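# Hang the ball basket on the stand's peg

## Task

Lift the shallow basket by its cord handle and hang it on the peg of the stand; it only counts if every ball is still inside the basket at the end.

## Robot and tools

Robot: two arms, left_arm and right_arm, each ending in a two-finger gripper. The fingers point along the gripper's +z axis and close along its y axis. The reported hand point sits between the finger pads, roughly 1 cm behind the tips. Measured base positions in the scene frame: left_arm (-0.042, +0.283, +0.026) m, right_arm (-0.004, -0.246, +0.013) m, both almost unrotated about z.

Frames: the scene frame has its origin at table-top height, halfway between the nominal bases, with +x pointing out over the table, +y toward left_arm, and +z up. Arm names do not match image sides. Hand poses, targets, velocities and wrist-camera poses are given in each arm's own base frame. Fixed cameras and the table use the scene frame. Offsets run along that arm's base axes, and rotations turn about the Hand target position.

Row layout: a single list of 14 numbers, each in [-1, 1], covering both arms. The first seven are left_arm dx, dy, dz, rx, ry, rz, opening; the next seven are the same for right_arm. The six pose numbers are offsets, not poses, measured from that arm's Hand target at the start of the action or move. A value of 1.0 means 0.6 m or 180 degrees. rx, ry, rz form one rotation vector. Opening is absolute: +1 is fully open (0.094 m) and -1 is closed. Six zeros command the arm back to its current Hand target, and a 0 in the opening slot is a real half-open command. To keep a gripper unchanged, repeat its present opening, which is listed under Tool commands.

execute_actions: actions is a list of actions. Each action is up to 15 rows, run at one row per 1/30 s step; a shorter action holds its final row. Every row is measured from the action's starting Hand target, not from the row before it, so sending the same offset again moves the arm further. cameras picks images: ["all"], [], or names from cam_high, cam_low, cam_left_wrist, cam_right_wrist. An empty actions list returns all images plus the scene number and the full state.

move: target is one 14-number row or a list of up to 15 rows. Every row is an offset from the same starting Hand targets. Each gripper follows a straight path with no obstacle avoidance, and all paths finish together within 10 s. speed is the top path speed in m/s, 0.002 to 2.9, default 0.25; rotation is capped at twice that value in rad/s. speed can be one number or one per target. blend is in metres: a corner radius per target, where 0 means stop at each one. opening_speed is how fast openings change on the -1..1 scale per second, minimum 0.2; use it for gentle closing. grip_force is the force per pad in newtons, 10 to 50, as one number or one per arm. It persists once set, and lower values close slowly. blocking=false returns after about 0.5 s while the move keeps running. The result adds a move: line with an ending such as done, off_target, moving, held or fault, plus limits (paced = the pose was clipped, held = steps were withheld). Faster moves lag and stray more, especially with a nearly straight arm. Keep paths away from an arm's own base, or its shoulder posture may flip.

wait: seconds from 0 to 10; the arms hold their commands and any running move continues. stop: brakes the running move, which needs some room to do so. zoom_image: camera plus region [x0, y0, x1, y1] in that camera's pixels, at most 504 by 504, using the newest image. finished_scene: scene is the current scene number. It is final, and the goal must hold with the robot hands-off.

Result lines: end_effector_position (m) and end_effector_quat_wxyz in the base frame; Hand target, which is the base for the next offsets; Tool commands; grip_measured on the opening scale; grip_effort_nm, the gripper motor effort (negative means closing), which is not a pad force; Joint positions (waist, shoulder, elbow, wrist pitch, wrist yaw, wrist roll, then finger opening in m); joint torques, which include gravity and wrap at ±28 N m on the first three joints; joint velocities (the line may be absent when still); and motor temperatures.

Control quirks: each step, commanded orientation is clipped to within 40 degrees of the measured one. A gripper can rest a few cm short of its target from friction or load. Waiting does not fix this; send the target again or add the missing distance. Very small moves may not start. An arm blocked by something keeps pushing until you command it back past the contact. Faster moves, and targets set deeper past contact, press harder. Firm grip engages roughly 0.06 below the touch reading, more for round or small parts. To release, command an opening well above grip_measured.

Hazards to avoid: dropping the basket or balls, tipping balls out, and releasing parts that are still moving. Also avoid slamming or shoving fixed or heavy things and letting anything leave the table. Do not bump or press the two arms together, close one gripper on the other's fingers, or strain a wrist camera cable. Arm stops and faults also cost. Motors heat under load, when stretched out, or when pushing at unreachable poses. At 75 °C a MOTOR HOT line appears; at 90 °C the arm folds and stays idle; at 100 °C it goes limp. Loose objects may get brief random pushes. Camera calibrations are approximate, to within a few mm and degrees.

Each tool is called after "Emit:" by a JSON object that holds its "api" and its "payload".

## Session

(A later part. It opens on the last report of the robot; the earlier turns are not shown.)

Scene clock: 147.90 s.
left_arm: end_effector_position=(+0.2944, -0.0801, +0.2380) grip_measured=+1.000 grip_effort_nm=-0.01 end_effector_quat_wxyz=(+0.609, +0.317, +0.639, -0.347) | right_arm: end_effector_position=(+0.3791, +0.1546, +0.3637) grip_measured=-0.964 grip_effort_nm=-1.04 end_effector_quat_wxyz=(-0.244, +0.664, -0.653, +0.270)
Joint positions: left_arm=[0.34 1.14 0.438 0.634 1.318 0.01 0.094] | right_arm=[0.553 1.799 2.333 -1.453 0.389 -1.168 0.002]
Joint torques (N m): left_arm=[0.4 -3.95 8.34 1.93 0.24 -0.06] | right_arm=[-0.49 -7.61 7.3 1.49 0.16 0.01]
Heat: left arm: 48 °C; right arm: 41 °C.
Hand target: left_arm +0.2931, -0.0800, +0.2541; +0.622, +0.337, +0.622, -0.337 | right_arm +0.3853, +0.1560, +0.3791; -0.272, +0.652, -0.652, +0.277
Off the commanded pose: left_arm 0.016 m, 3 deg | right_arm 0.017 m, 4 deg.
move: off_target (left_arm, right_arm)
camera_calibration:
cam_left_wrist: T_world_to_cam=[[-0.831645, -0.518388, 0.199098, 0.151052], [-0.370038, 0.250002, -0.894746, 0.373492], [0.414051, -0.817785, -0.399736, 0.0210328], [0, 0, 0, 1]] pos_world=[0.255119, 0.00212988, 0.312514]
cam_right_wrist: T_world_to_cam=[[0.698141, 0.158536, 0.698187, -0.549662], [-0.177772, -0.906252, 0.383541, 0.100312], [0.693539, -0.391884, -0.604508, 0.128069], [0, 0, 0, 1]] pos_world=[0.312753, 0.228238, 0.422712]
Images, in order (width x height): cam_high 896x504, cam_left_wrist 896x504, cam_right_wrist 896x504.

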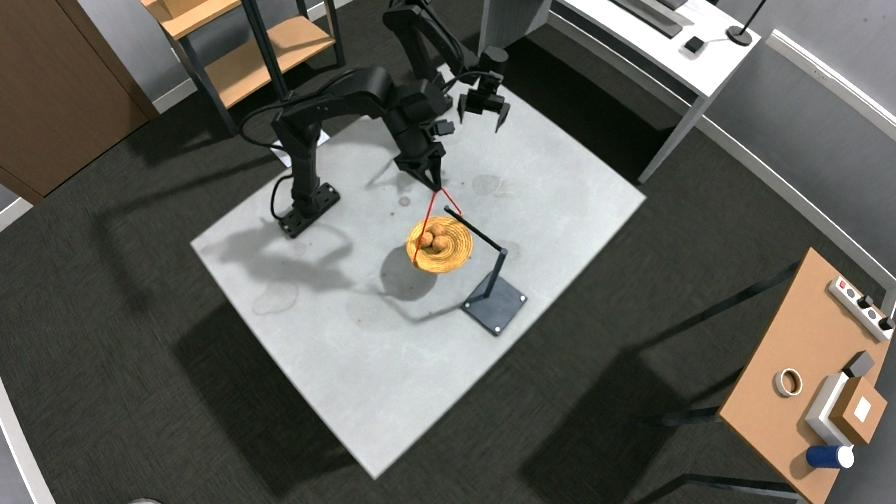

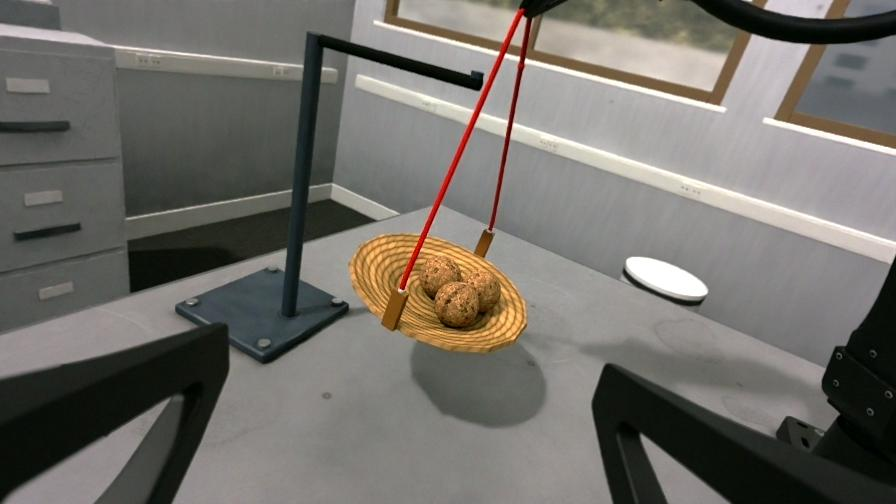

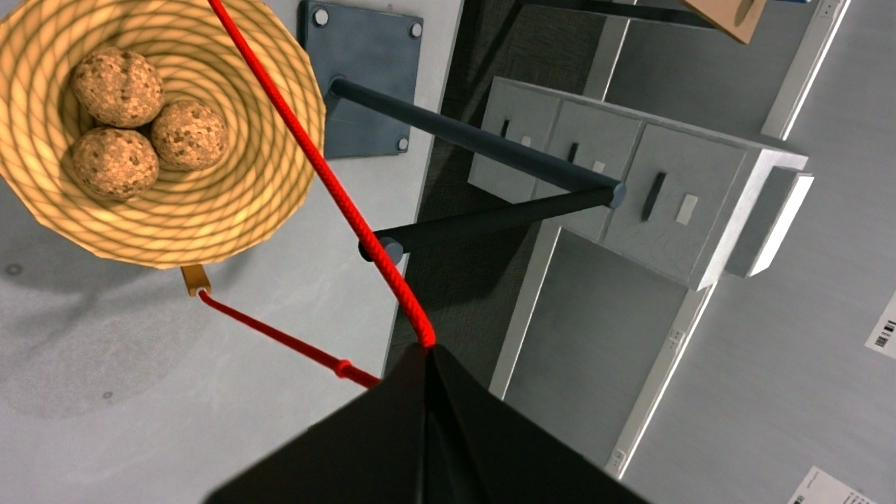

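Emit:
{"api": "move", "payload": {"target": [0,0,0,0,0,0,1,0.095,0.002,0.0,0,0,0,-1], "speed": 0.05, "cameras": ["cam_left_wrist","cam_right_wrist","cam_high","cam_low"]}}

Emit:
{"api": "zoom_image", "payload": {"camera": "cam_high", "region": [380, 150, 540, 270]}}

Emit:
{"api": "zoom_image", "payload": {"camera": "cam_left_wrist", "region": [350, 0, 600, 130]}}

Emit:
{"api": "zoom_image", "payload": {"camera": "cam_low", "region": [400, 150, 560, 300]}}

Scene clock: 153.07 s.
left_arm: end_effector_position=(+0.2944, -0.0801, +0.2380) grip_measured=+1.000 grip_effort_nm=-0.01 end_effector_quat_wxyz=(+0.609, +0.317, +0.639, -0.347) | right_arm: end_effector_position=(+0.4406, +0.1583, +0.3681) grip_measured=-0.964 grip_effort_nm=-1.04 end_effector_quat_wxyz=(-0.264, +0.657, -0.649, +0.277)
Joint positions: left_arm=[0.34 1.14 0.438 0.634 1.318 0.01 0.094] | right_arm=[0.471 2.125 2.836 -1.559 0.338 -1.241 0.002]
Joint torques (N m): left_arm=[0.36 -3.95 8.32 1.93 0.24 -0.07] | right_arm=[-0.36 -9.84 6.48 1.35 0.1 0.03]
Heat: left arm: 48 °C; right arm: 42 °C.
Hand target: left_arm +0.2931, -0.0800, +0.2541; +0.622, +0.337, +0.622, -0.337 | right_arm +0.4423, +0.1571, +0.3790; -0.272, +0.652, -0.652, +0.277
Off the commanded pose: left_arm 0.016 m, 3 deg | right_arm 0.011 m, 1 deg.
elbow stopped short (right arm): the move would have taken joint 3 (elbow) straighter than the controller allows.
move: off_target (left_arm, right_arm)
camera_calibration:
cam_left_wrist: T_world_to_cam=[[-0.831645, -0.518388, 0.199098, 0.151052], [-0.370038, 0.250002, -0.894746, 0.373492], [0.414051, -0.817785, -0.399736, 0.0210328], [0, 0, 0, 1]] pos_world=[0.255119, 0.00212988, 0.312514]
cam_right_wrist: T_world_to_cam=[[0.668537, 0.147217, 0.728962, -0.592809], [-0.189667, -0.914044, 0.35854, 0.128625], [0.719086, -0.377957, -0.58315, 0.0682386], [0, 0, 0, 1]] pos_world=[0.371641, 0.230632, 0.425811]

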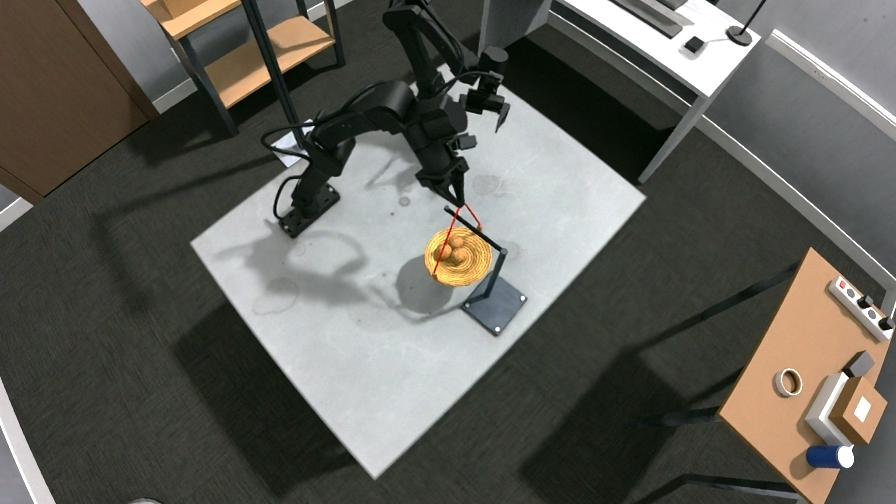

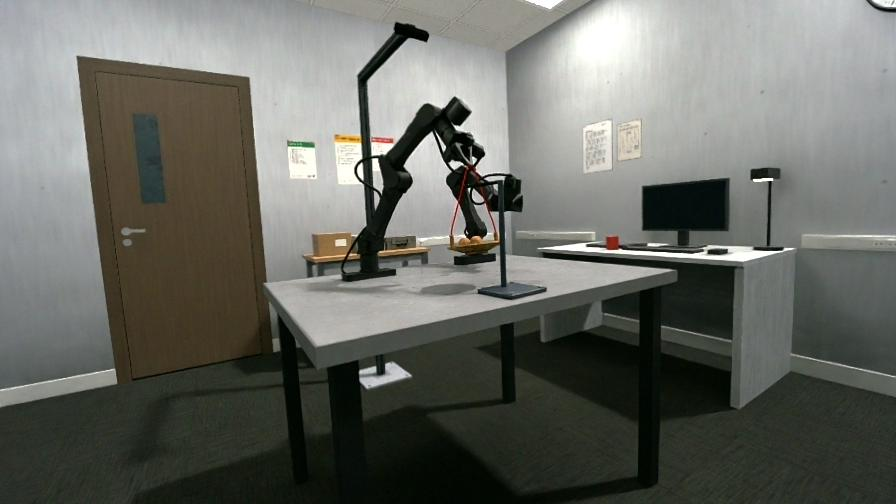

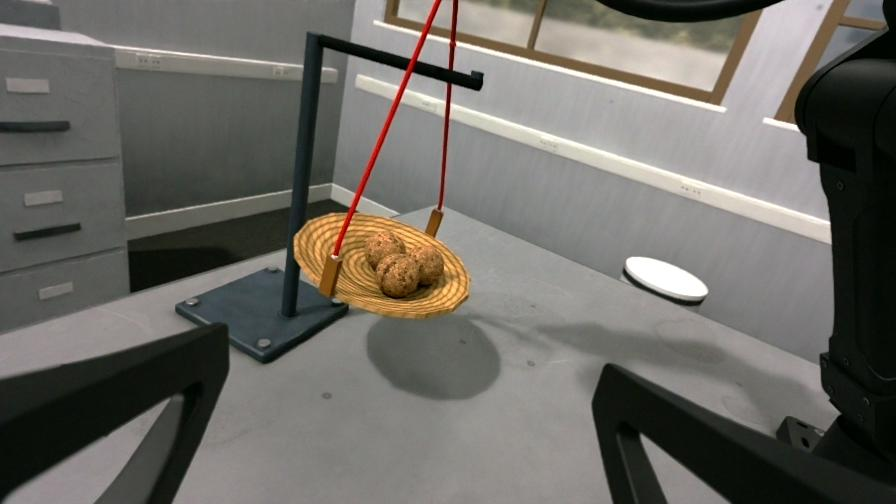

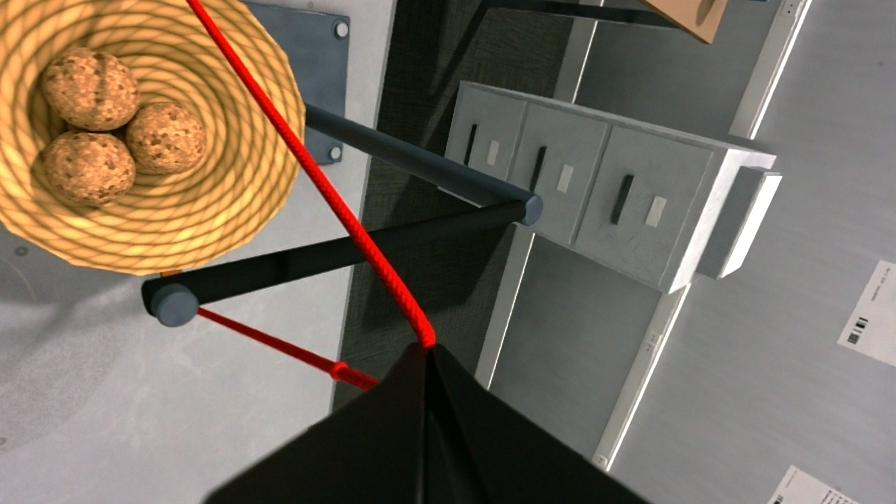

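Scaled by 3.150 from the camera's 896x504 image, which has a finer 1280x720 frame.

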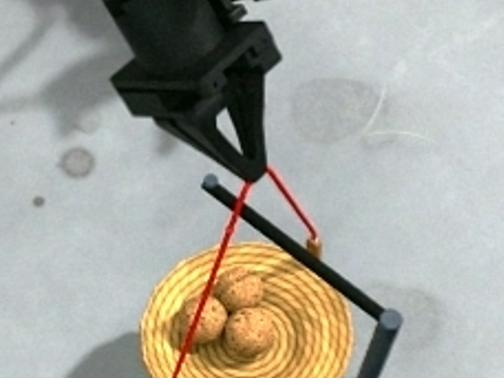

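Scaled by 2.016 from the camera's 896x504 image, which has a finer 1280x720 frame.

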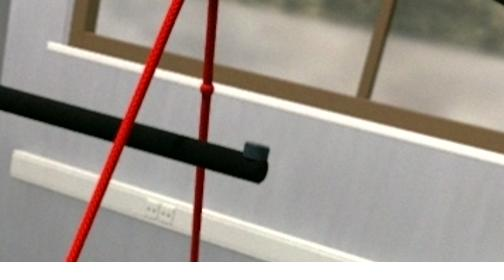

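Scaled by 3.150 from the camera's 896x504 image, which has a finer 1280x720 frame.

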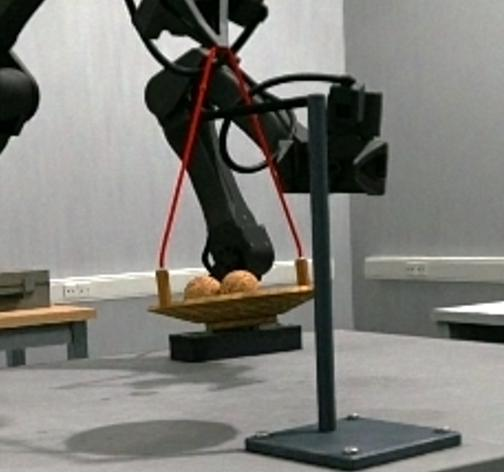

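Emit:
{"api": "move", "payload": {"target": [0,0,0,0,0,0,1,-0.002,-0.001,-0.05,0,0,0,-1], "speed": 0.03, "cameras": ["cam_left_wrist","cam_right_wrist","cam_low"]}}

Emit:
{"api": "zoom_image", "payload": {"camera": "cam_left_wrist", "region": [350, 0, 600, 130]}}

Emit:
{"api": "zoom_image", "payload": {"camera": "cam_low", "region": [430, 140, 530, 240]}}

Scene clock: 157.23 s.
left_arm: end_effector_position=(+0.2944, -0.0801, +0.2381) grip_measured=+1.000 grip_effort_nm=-0.01 end_effector_quat_wxyz=(+0.609, +0.317, +0.639, -0.347) | right_arm: end_effector_position=(+0.4415, +0.1592, +0.3246) grip_measured=-0.964 grip_effort_nm=-1.04 end_effector_quat_wxyz=(-0.235, +0.669, -0.653, +0.265)
Joint positions: left_arm=[0.34 1.14 0.438 0.634 1.318 0.01 0.094] | right_arm=[0.471 1.949 2.353 -1.319 0.335 -1.239 0.002]
Joint torques (N m): left_arm=[0.36 -3.92 8.35 1.92 0.25 -0.07] | right_arm=[-0.43 -13.83 4.71 1.6 0.11 0.06]
Heat: left arm: 48 °C; right arm: 41 °C.
Hand target: left_arm +0.2931, -0.0800, +0.2541; +0.622, +0.337, +0.622, -0.337 | right_arm +0.4411, +0.1565, +0.3490; -0.272, +0.652, -0.652, +0.277
Off the commanded pose: left_arm 0.016 m, 3 deg | right_arm 0.025 m, 5 deg.
move: off_target (left_arm, right_arm)
camera_calibration:
cam_left_wrist: T_world_to_cam=[[-0.831682, -0.518471, 0.198731, 0.151072], [-0.369714, 0.250056, -0.894865, 0.373499], [0.414268, -0.817716, -0.399652, 0.021033], [0, 0, 0, 1]] pos_world=[0.255018, 0.00212987, 0.312615]
cam_right_wrist: T_world_to_cam=[[0.711748, 0.166918, 0.682314, -0.568885], [-0.166562, -0.903549, 0.394787, 0.121677], [0.682401, -0.394637, -0.615297, 0.0718188], [0, 0, 0, 1]] pos_world=[0.37616, 0.233241, 0.384312]
Images, in order (width x height): cam_low 896x504, cam_left_wrist 896x504, cam_right_wrist 896x504.

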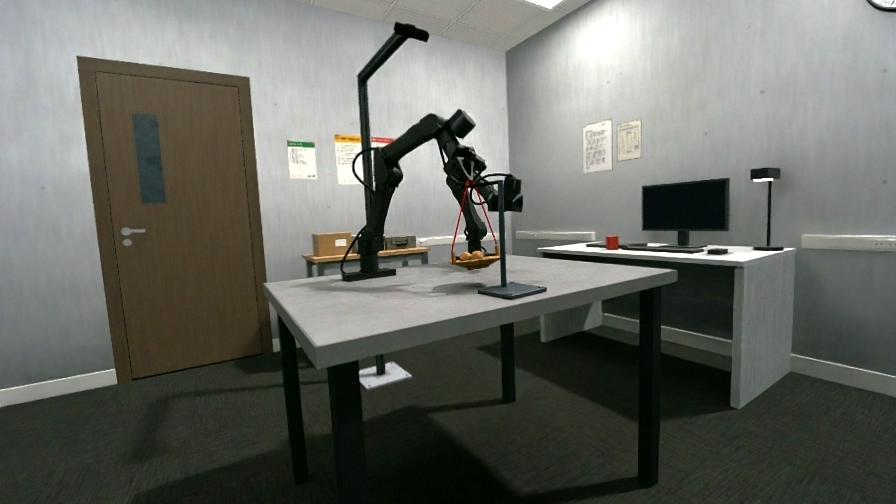

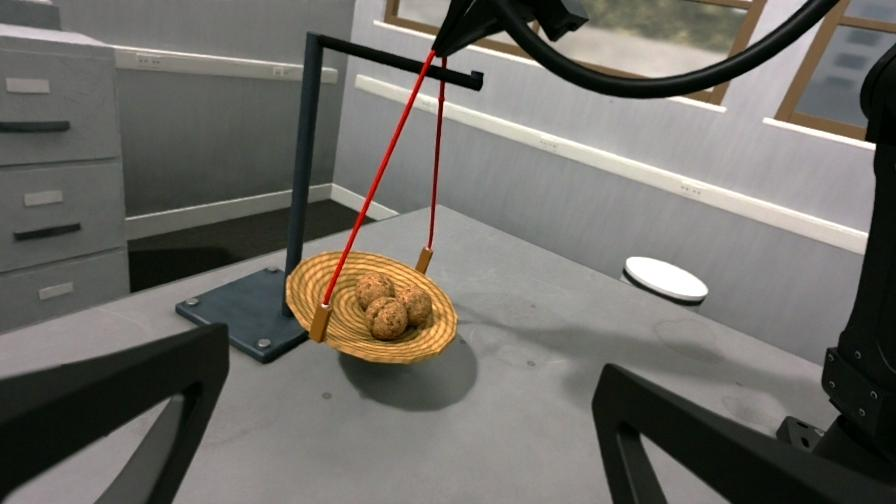

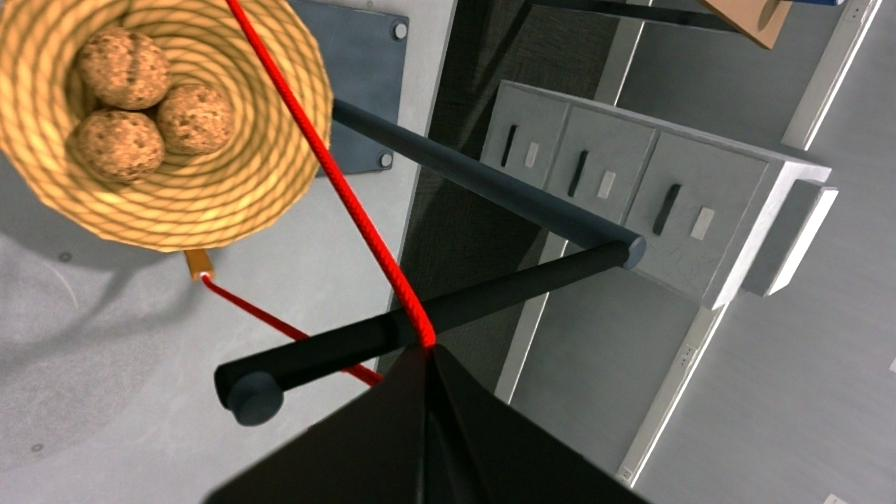

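Scaled by 2.016 from the camera's 896x504 image, which has a finer 1280x720 frame.

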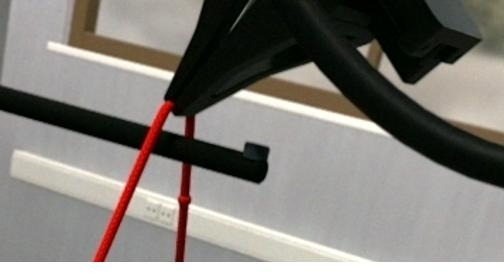

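Scaled by 5.040 from the camera's 896x504 image, which has a finer 1280x720 frame.

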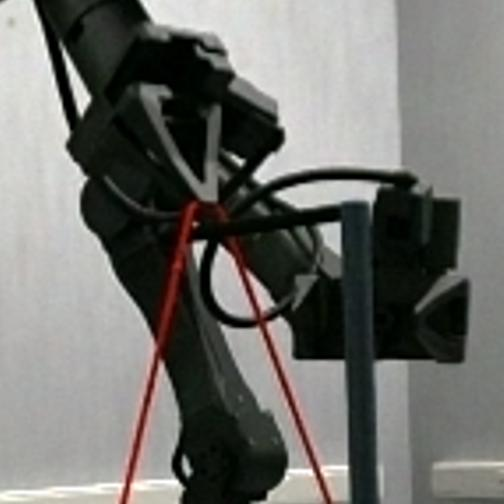

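Emit:
{"api": "move", "payload": {"target": [0,0,0,0,0,0,1,0,0.0,-0.01,0,0,0,-1], "speed": 0.02, "cameras": ["cam_left_wrist","cam_right_wrist","cam_low"]}}

Emit:
{"api": "zoom_image", "payload": {"camera": "cam_left_wrist", "region": [390, 20, 520, 100]}}

Emit:
{"api": "zoom_image", "payload": {"camera": "cam_low", "region": [430, 140, 530, 240]}}

Scene clock: 159.60 s.
left_arm: end_effector_position=(+0.2944, -0.0801, +0.2381) grip_measured=+1.000 grip_effort_nm=-0.01 end_effector_quat_wxyz=(+0.609, +0.317, +0.639, -0.347) | right_arm: end_effector_position=(+0.4406, +0.1588, +0.3185) grip_measured=-0.964 grip_effort_nm=-1.04 end_effector_quat_wxyz=(-0.234, +0.670, -0.653, +0.265)
Joint positions: left_arm=[0.34 1.14 0.438 0.634 1.318 0.01 0.094] | right_arm=[0.471 1.923 2.288 -1.283 0.335 -1.239 0.002]
Joint torques (N m): left_arm=[0.4 -3.89 8.38 1.93 0.26 -0.05] | right_arm=[-0.42 -13.7 4.82 1.61 0.13 0.07]
Heat: left arm: 48 °C; right arm: 41 °C.
Hand target: left_arm +0.2931, -0.0800, +0.2541; +0.622, +0.337, +0.622, -0.337 | right_arm +0.4411, +0.1565, +0.3430; -0.272, +0.652, -0.652, +0.277
Off the commanded pose: left_arm 0.016 m, 3 deg | right_arm 0.025 m, 5 deg.
move: off_target (left_arm, right_arm)
camera_calibration:
cam_left_wrist: T_world_to_cam=[[-0.831682, -0.518471, 0.198731, 0.151072], [-0.369714, 0.250056, -0.894865, 0.373499], [0.414268, -0.817716, -0.399652, 0.021033], [0, 0, 0, 1]] pos_world=[0.255018, 0.00212987, 0.312615]
cam_right_wrist: T_world_to_cam=[[0.713341, 0.16777, 0.680439, -0.564314], [-0.165639, -0.903053, 0.396307, 0.122531], [0.680961, -0.39541, -0.616396, 0.0695831], [0, 0, 0, 1]] pos_world=[0.375461, 0.232841, 0.378312]
Images, in order (width x height): cam_low 896x504, cam_left_wrist 896x504, cam_right_wrist 896x504.

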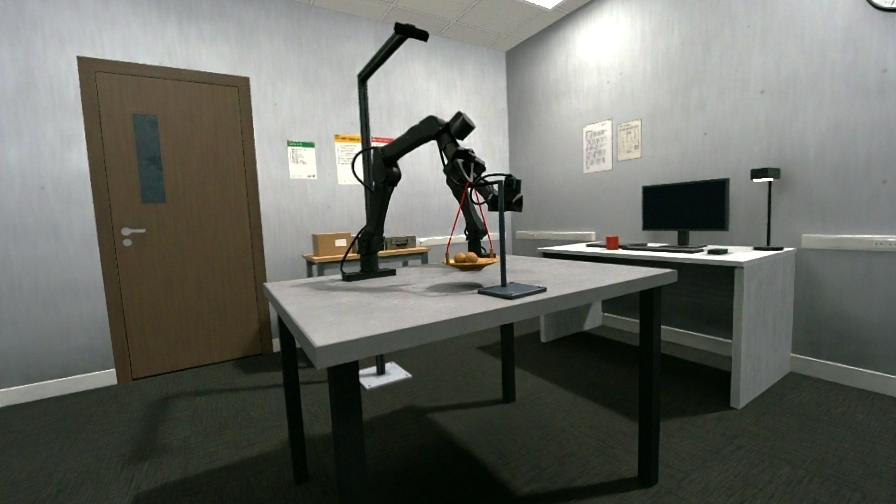

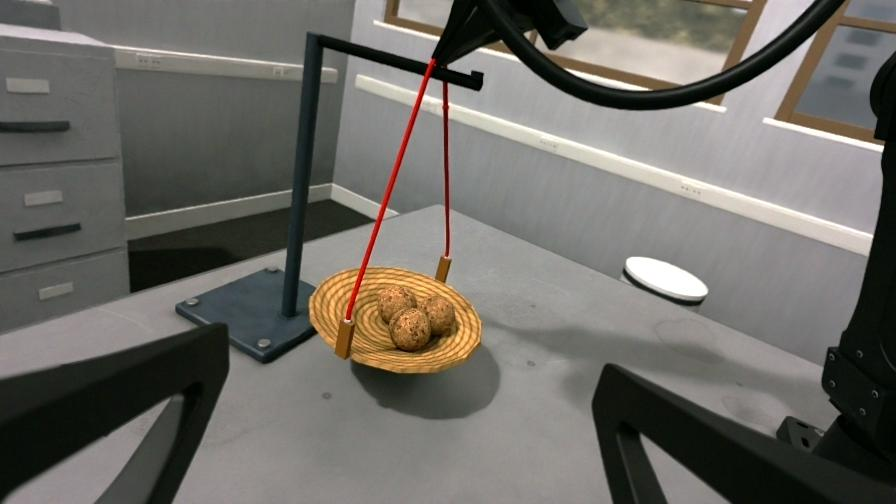

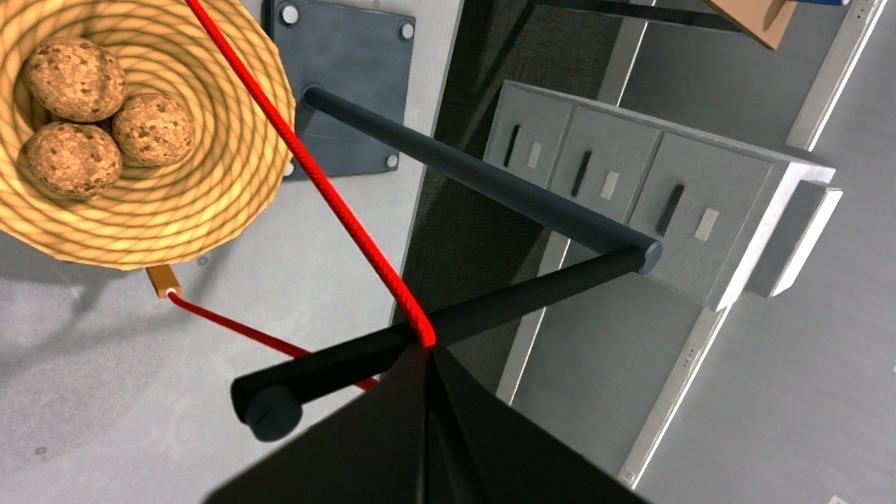

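Scaled by 3.877 from the camera's 896x504 image, which has a finer 1280x720 frame.

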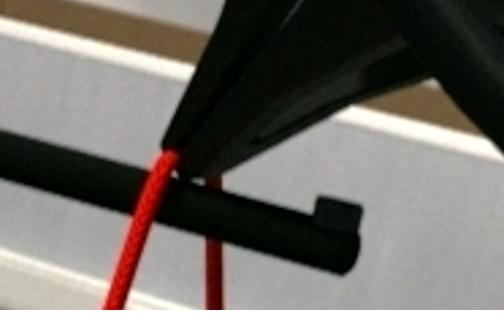

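Scaled by 5.040 from the camera's 896x504 image, which has a finer 1280x720 frame.

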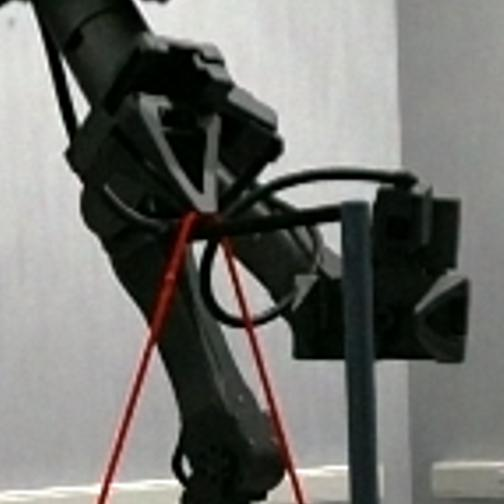

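Emit:
{"api": "wait", "payload": {"seconds": 1, "cameras": ["cam_left_wrist","cam_low"]}}

Emit:
{"api": "zoom_image", "payload": {"camera": "cam_left_wrist", "region": [390, 20, 520, 100]}}

Scene clock: 161.90 s.
left_arm: end_effector_position=(+0.2944, -0.0801, +0.2381) grip_measured=+1.000 grip_effort_nm=-0.01 end_effector_quat_wxyz=(+0.609, +0.317, +0.639, -0.347) | right_arm: end_effector_position=(+0.4413, +0.1591, +0.3191) grip_measured=-0.964 grip_effort_nm=-1.04 end_effector_quat_wxyz=(-0.235, +0.669, -0.653, +0.266)
Joint positions: left_arm=[0.34 1.14 0.438 0.634 1.318 0.01 0.094] | right_arm=[0.471 1.923 2.288 -1.279 0.335 -1.239 0.002]
Joint torques (N m): left_arm=[0.39 -3.9 8.38 1.93 0.25 -0.07] | right_arm=[-0.42 -13.67 4.79 1.6 0.13 0.07]
Heat: left arm: 48 °C; right arm: 41 °C.
Hand target: left_arm +0.2931, -0.0800, +0.2541; +0.622, +0.337, +0.622, -0.337 | right_arm +0.4411, +0.1565, +0.3430; -0.272, +0.652, -0.652, +0.277
Tool commands: left_gripper/opening=+1.0 right_gripper/opening=-1.0
Off the commanded pose: left_arm 0.016 m, 3 deg | right_arm 0.024 m, 5 deg.
wait: 1.00 s; at rest from the start
camera_calibration:
cam_left_wrist: T_world_to_cam=[[-0.831682, -0.518471, 0.198731, 0.151072], [-0.369714, 0.250056, -0.894865, 0.373499], [0.414268, -0.817716, -0.399652, 0.021033], [0, 0, 0, 1]] pos_world=[0.255018, 0.00212987, 0.312615]
Images, in order (width x height): cam_low 896x504, cam_left_wrist 896x504.

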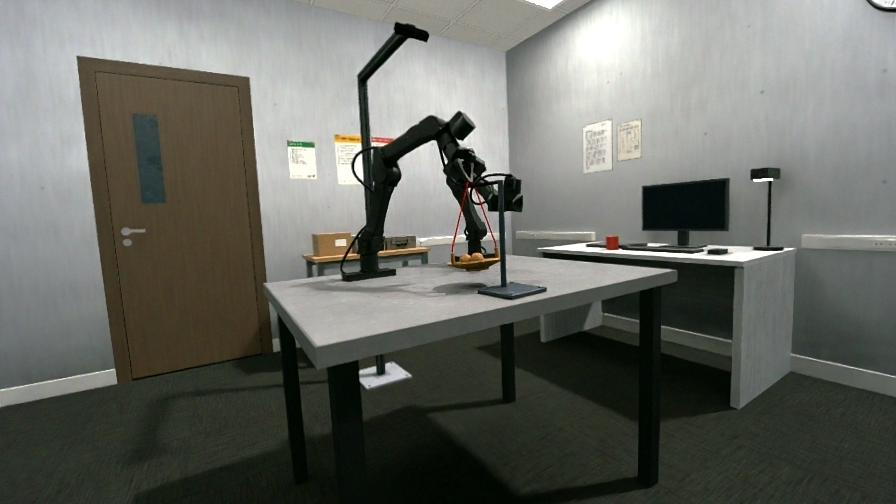

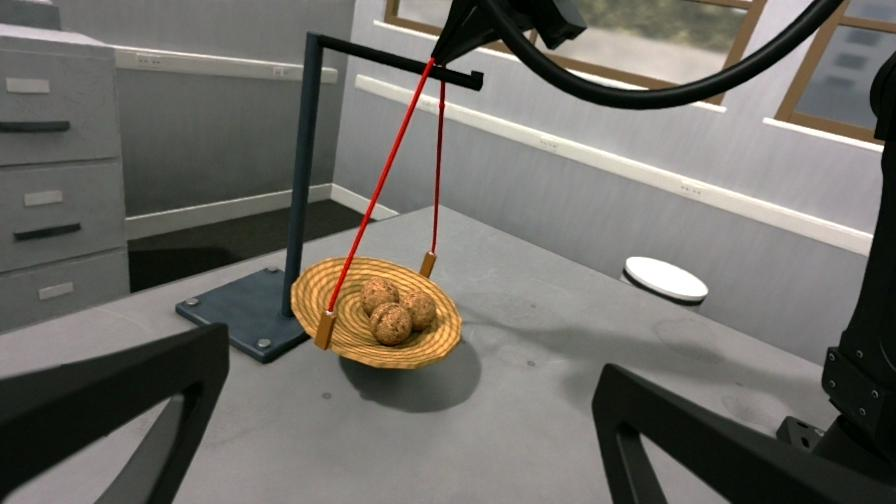

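Scaled by 3.877 from the camera's 896x504 image, which has a finer 1280x720 frame.

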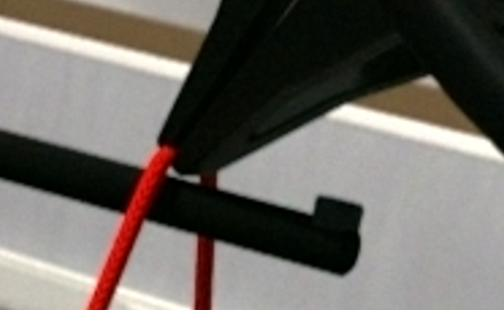

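Emit:
{"api": "wait", "payload": {"seconds": 0.3, "cameras": ["cam_left_wrist"]}}

Emit:
{"api": "wait", "payload": {"seconds": 0.3, "cameras": ["cam_left_wrist"]}}

Scene clock: 162.60 s.
left_arm: end_effector_position=(+0.2944, -0.0801, +0.2381) grip_measured=+1.000 grip_effort_nm=-0.01 end_effector_quat_wxyz=(+0.609, +0.317, +0.639, -0.347) | right_arm: end_effector_position=(+0.4413, +0.1591, +0.3191) grip_measured=-0.964 grip_effort_nm=-1.04 end_effector_quat_wxyz=(-0.235, +0.669, -0.653, +0.266)
Joint positions: left_arm=[0.34 1.14 0.438 0.634 1.318 0.01 0.094] | right_arm=[0.471 1.923 2.288 -1.279 0.335 -1.239 0.002]
Joint torques (N m): left_arm=[0.44 -3.95 8.36 1.94 0.25 -0.06] | right_arm=[-0.43 -13.64 4.83 1.6 0.12 0.06]
Heat: left arm: 48 °C; right arm: 41 °C.
Hand target: left_arm +0.2931, -0.0800, +0.2541; +0.622, +0.337, +0.622, -0.337 | right_arm +0.4411, +0.1565, +0.3430; -0.272, +0.652, -0.652, +0.277
Tool commands: left_gripper/opening=+1.0 right_gripper/opening=-1.0
Off the commanded pose: left_arm 0.016 m, 3 deg | right_arm 0.024 m, 5 deg.
wait: 0.30 s; at rest from the start
camera_calibration:
cam_left_wrist: T_world_to_cam=[[-0.831682, -0.518471, 0.198731, 0.151072], [-0.369714, 0.250056, -0.894865, 0.373499], [0.414268, -0.817716, -0.399652, 0.021033], [0, 0, 0, 1]] pos_world=[0.255018, 0.00212987, 0.312615]
Images, in order (width x height): cam_left_wrist 896x504.

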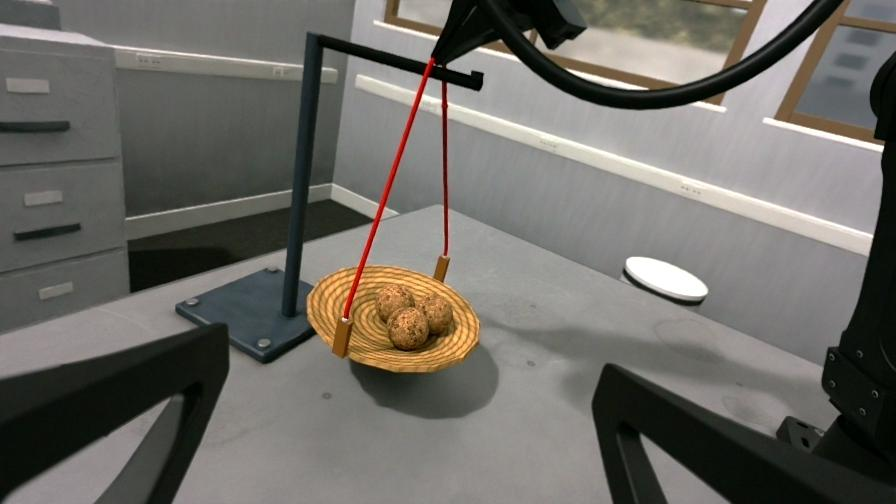

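Scene clock: 162.90 s.
left_arm: end_effector_position=(+0.2944, -0.0801, +0.2381) grip_measured=+1.000 grip_effort_nm=-0.01 end_effector_quat_wxyz=(+0.609, +0.317, +0.639, -0.347) | right_arm: end_effector_position=(+0.4413, +0.1591, +0.3191) grip_measured=-0.964 grip_effort_nm=-1.04 end_effector_quat_wxyz=(-0.235, +0.669, -0.653, +0.266)
Joint positions: left_arm=[0.34 1.14 0.438 0.634 1.318 0.01 0.094] | right_arm=[0.471 1.923 2.288 -1.279 0.335 -1.239 0.002]
Joint torques (N m): left_arm=[0.42 -3.93 8.39 1.94 0.25 -0.06] | right_arm=[-0.42 -13.7 4.82 1.59 0.12 0.08]
Heat: left arm: 48 °C; right arm: 41 °C.
Hand target: left_arm +0.2931, -0.0800, +0.2541; +0.622, +0.337, +0.622, -0.337 | right_arm +0.4411, +0.1565, +0.3430; -0.272, +0.652, -0.652, +0.277
Tool commands: left_gripper/opening=+1.0 right_gripper/opening=-1.0
Off the commanded pose: left_arm 0.016 m, 3 deg | right_arm 0.024 m, 5 deg.
wait: 0.30 s; at rest by 0.17 s
camera_calibration:
cam_left_wrist: T_world_to_cam=[[-0.831682, -0.518471, 0.198731, 0.151072], [-0.369714, 0.250056, -0.894865, 0.373499], [0.414268, -0.817716, -0.399652, 0.021033], [0, 0, 0, 1]] pos_world=[0.255018, 0.00212987, 0.312615]
Images, in order (width x height): cam_left_wrist 896x504.

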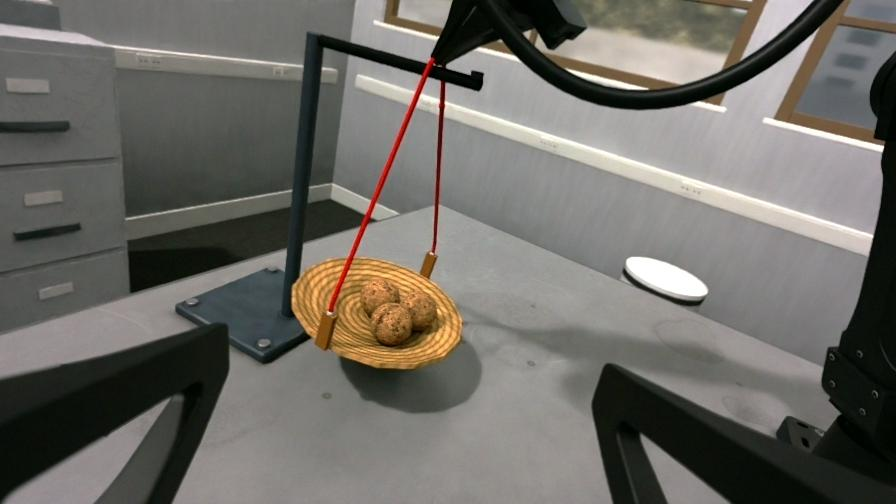

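Emit:
{"api": "wait", "payload": {"seconds": 3, "cameras": ["cam_left_wrist"]}}

Emit:
{"api": "wait", "payload": {"seconds": 0.3, "cameras": ["cam_left_wrist","cam_high"]}}

Emit:
{"api": "zoom_image", "payload": {"camera": "cam_high", "region": [390, 170, 530, 290]}}

Scene clock: 168.13 s.
left_arm: end_effector_position=(+0.2944, -0.0801, +0.2381) grip_measured=+1.000 grip_effort_nm=-0.01 end_effector_quat_wxyz=(+0.609, +0.317, +0.639, -0.347) | right_arm: end_effector_position=(+0.4413, +0.1591, +0.3191) grip_measured=-0.964 grip_effort_nm=-1.04 end_effector_quat_wxyz=(-0.235, +0.669, -0.653, +0.266)
Joint positions: left_arm=[0.34 1.14 0.438 0.634 1.318 0.01 0.094] | right_arm=[0.471 1.923 2.288 -1.279 0.335 -1.239 0.002]
Joint torques (N m): left_arm=[0.36 -3.92 8.34 1.93 0.25 -0.06] | right_arm=[-0.46 -13.71 4.79 1.59 0.12 0.07]
Heat: left arm: 48 °C; right arm: 41 °C.
Hand target: left_arm +0.2931, -0.0800, +0.2541; +0.622, +0.337, +0.622, -0.337 | right_arm +0.4411, +0.1565, +0.3430; -0.272, +0.652, -0.652, +0.277
Tool commands: left_gripper/opening=+1.0 right_gripper/opening=-1.0
Off the commanded pose: left_arm 0.016 m, 3 deg | right_arm 0.024 m, 5 deg.
wait: 3.00 s; at rest from the start
camera_calibration:
cam_left_wrist: T_world_to_cam=[[-0.831682, -0.518471, 0.198731, 0.151072], [-0.369714, 0.250056, -0.894865, 0.373499], [0.414268, -0.817716, -0.399652, 0.021033], [0, 0, 0, 1]] pos_world=[0.255018, 0.00212987, 0.312615]
Images, in order (width x height): cam_left_wrist 896x504.

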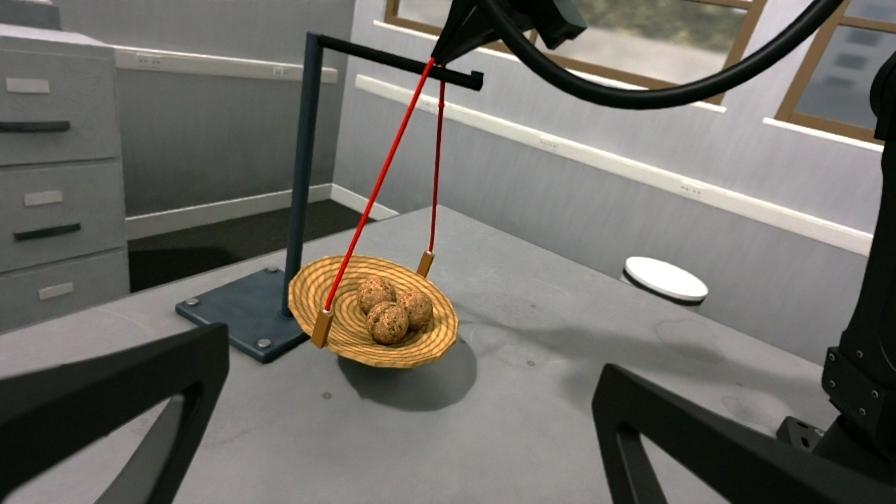

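Scene clock: 168.43 s.
left_arm: end_effector_position=(+0.2944, -0.0801, +0.2381) grip_measured=+1.000 grip_effort_nm=-0.01 end_effector_quat_wxyz=(+0.609, +0.317, +0.639, -0.347) | right_arm: end_effector_position=(+0.4413, +0.1591, +0.3191) grip_measured=-0.964 grip_effort_nm=-1.04 end_effector_quat_wxyz=(-0.235, +0.669, -0.653, +0.266)
Joint positions: left_arm=[0.34 1.14 0.438 0.634 1.318 0.01 0.094] | right_arm=[0.471 1.923 2.288 -1.279 0.335 -1.239 0.002]
Joint torques (N m): left_arm=[0.36 -3.99 8.34 1.93 0.25 -0.07] | right_arm=[-0.43 -13.74 4.82 1.59 0.12 0.08]
Heat: left arm: 48 °C; right arm: 41 °C.
Hand target: left_arm +0.2931, -0.0800, +0.2541; +0.622, +0.337, +0.622, -0.337 | right_arm +0.4411, +0.1565, +0.3430; -0.272, +0.652, -0.652, +0.277
Tool commands: left_gripper/opening=+1.0 right_gripper/opening=-1.0
Off the commanded pose: left_arm 0.016 m, 3 deg | right_arm 0.024 m, 5 deg.
wait: 0.30 s; at rest by 0.17 s
camera_calibration:
cam_left_wrist: T_world_to_cam=[[-0.831682, -0.518471, 0.198731, 0.151072], [-0.369714, 0.250056, -0.894865, 0.373499], [0.414268, -0.817716, -0.399652, 0.021033], [0, 0, 0, 1]] pos_world=[0.255018, 0.00212987, 0.312615]
Images, in order (width x height): cam_high 896x504, cam_left_wrist 896x504.

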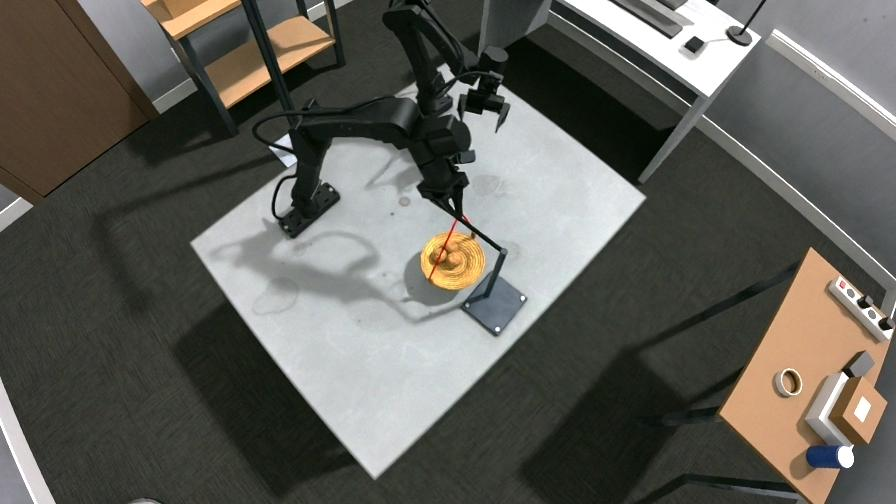

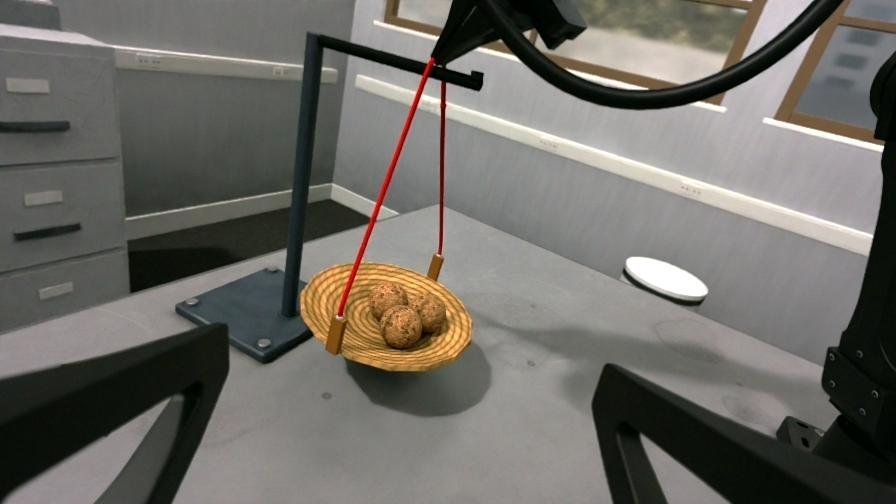

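Scaled by 3.600 from the camera's 896x504 image, which has a finer 1280x720 frame.

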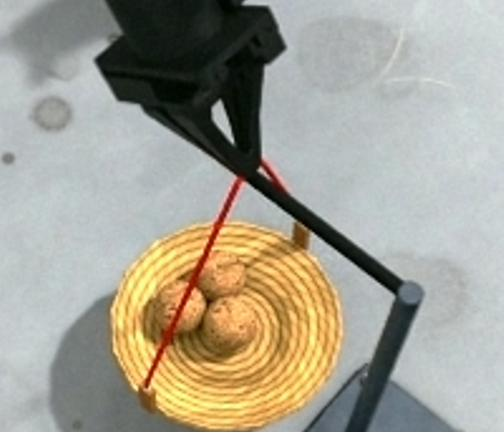

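Emit:
{"api": "wait", "payload": {"seconds": 7, "cameras": ["cam_left_wrist"]}}

Emit:
{"api": "wait", "payload": {"seconds": 0.3, "cameras": ["cam_left_wrist"]}}

Emit:
{"api": "zoom_image", "payload": {"camera": "cam_left_wrist", "region": [390, 20, 520, 100]}}

Scene clock: 176.33 s.
left_arm: end_effector_position=(+0.2944, -0.0801, +0.2381) grip_measured=+1.000 grip_effort_nm=-0.01 end_effector_quat_wxyz=(+0.609, +0.317, +0.639, -0.347) | right_arm: end_effector_position=(+0.4413, +0.1591, +0.3191) grip_measured=-0.964 grip_effort_nm=-1.04 end_effector_quat_wxyz=(-0.235, +0.669, -0.653, +0.266)
Joint positions: left_arm=[0.34 1.14 0.438 0.634 1.318 0.01 0.094] | right_arm=[0.471 1.923 2.288 -1.279 0.335 -1.239 0.002]
Joint torques (N m): left_arm=[0.34 -3.95 8.38 1.94 0.25 -0.06] | right_arm=[-0.43 -13.76 4.79 1.6 0.12 0.08]
Heat: left arm: 48 °C; right arm: 41 °C.
Hand target: left_arm +0.2931, -0.0800, +0.2541; +0.622, +0.337, +0.622, -0.337 | right_arm +0.4411, +0.1565, +0.3430; -0.272, +0.652, -0.652, +0.277
Tool commands: left_gripper/opening=+1.0 right_gripper/opening=-1.0
Off the commanded pose: left_arm 0.016 m, 3 deg | right_arm 0.024 m, 5 deg.
wait: 7.00 s; at rest from the start
camera_calibration:
cam_left_wrist: T_world_to_cam=[[-0.831682, -0.518471, 0.198731, 0.151072], [-0.369714, 0.250056, -0.894865, 0.373499], [0.414268, -0.817716, -0.399652, 0.021033], [0, 0, 0, 1]] pos_world=[0.255018, 0.00212987, 0.312615]
Images, in order (width x height): cam_left_wrist 896x504.

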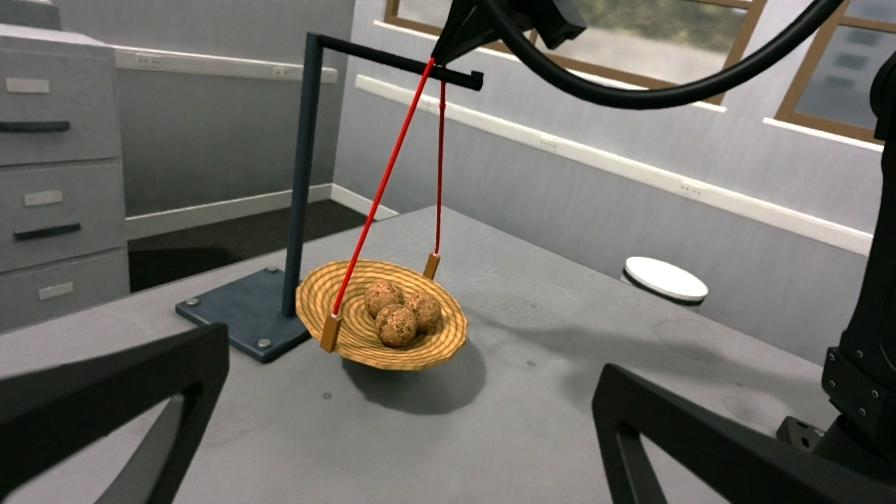

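Scene clock: 176.63 s.
left_arm: end_effector_position=(+0.2944, -0.0801, +0.2381) grip_measured=+1.000 grip_effort_nm=-0.01 end_effector_quat_wxyz=(+0.609, +0.317, +0.639, -0.347) | right_arm: end_effector_position=(+0.4413, +0.1591, +0.3191) grip_measured=-0.964 grip_effort_nm=-1.04 end_effector_quat_wxyz=(-0.235, +0.669, -0.653, +0.266)
Joint positions: left_arm=[0.34 1.14 0.438 0.634 1.318 0.01 0.094] | right_arm=[0.471 1.923 2.288 -1.279 0.335 -1.239 0.002]
Joint torques (N m): left_arm=[0.36 -3.93 8.36 1.95 0.27 -0.06] | right_arm=[-0.4 -13.67 4.82 1.61 0.11 0.08]
Heat: left arm: 48 °C; right arm: 41 °C.
Hand target: left_arm +0.2931, -0.0800, +0.2541; +0.622, +0.337, +0.622, -0.337 | right_arm +0.4411, +0.1565, +0.3430; -0.272, +0.652, -0.652, +0.277
Tool commands: left_gripper/opening=+1.0 right_gripper/opening=-1.0
Off the commanded pose: left_arm 0.016 m, 3 deg | right_arm 0.024 m, 5 deg.
wait: 0.30 s; at rest by 0.17 s
camera_calibration:
cam_left_wrist: T_world_to_cam=[[-0.831682, -0.518471, 0.198731, 0.151072], [-0.369714, 0.250056, -0.894865, 0.373499], [0.414268, -0.817716, -0.399652, 0.021033], [0, 0, 0, 1]] pos_world=[0.255018, 0.00212987, 0.312615]
Images, in order (width x height): cam_left_wrist 896x504.

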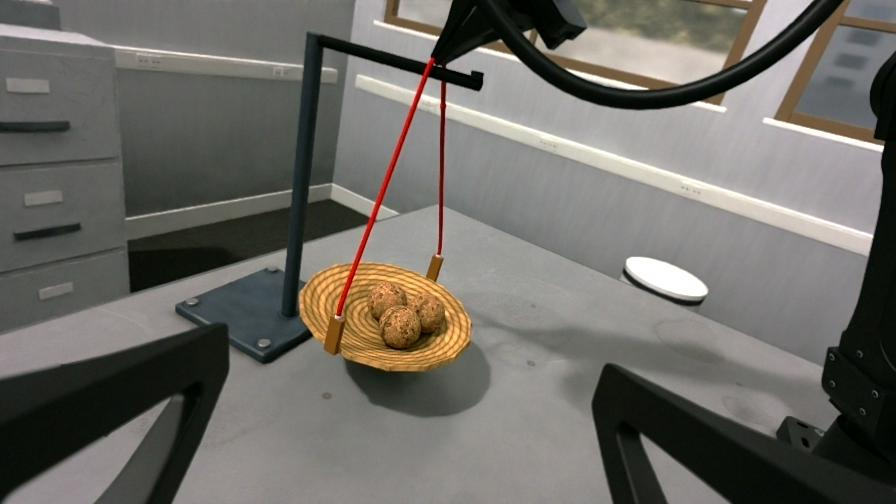

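Scaled by 3.877 from the camera's 896x504 image, which has a finer 1280x720 frame.

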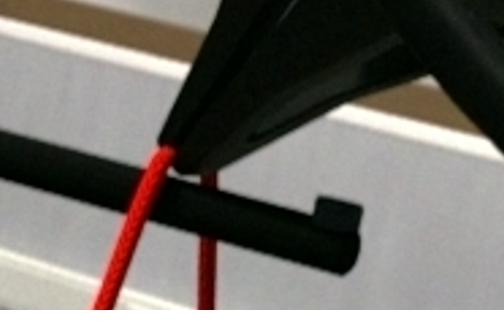

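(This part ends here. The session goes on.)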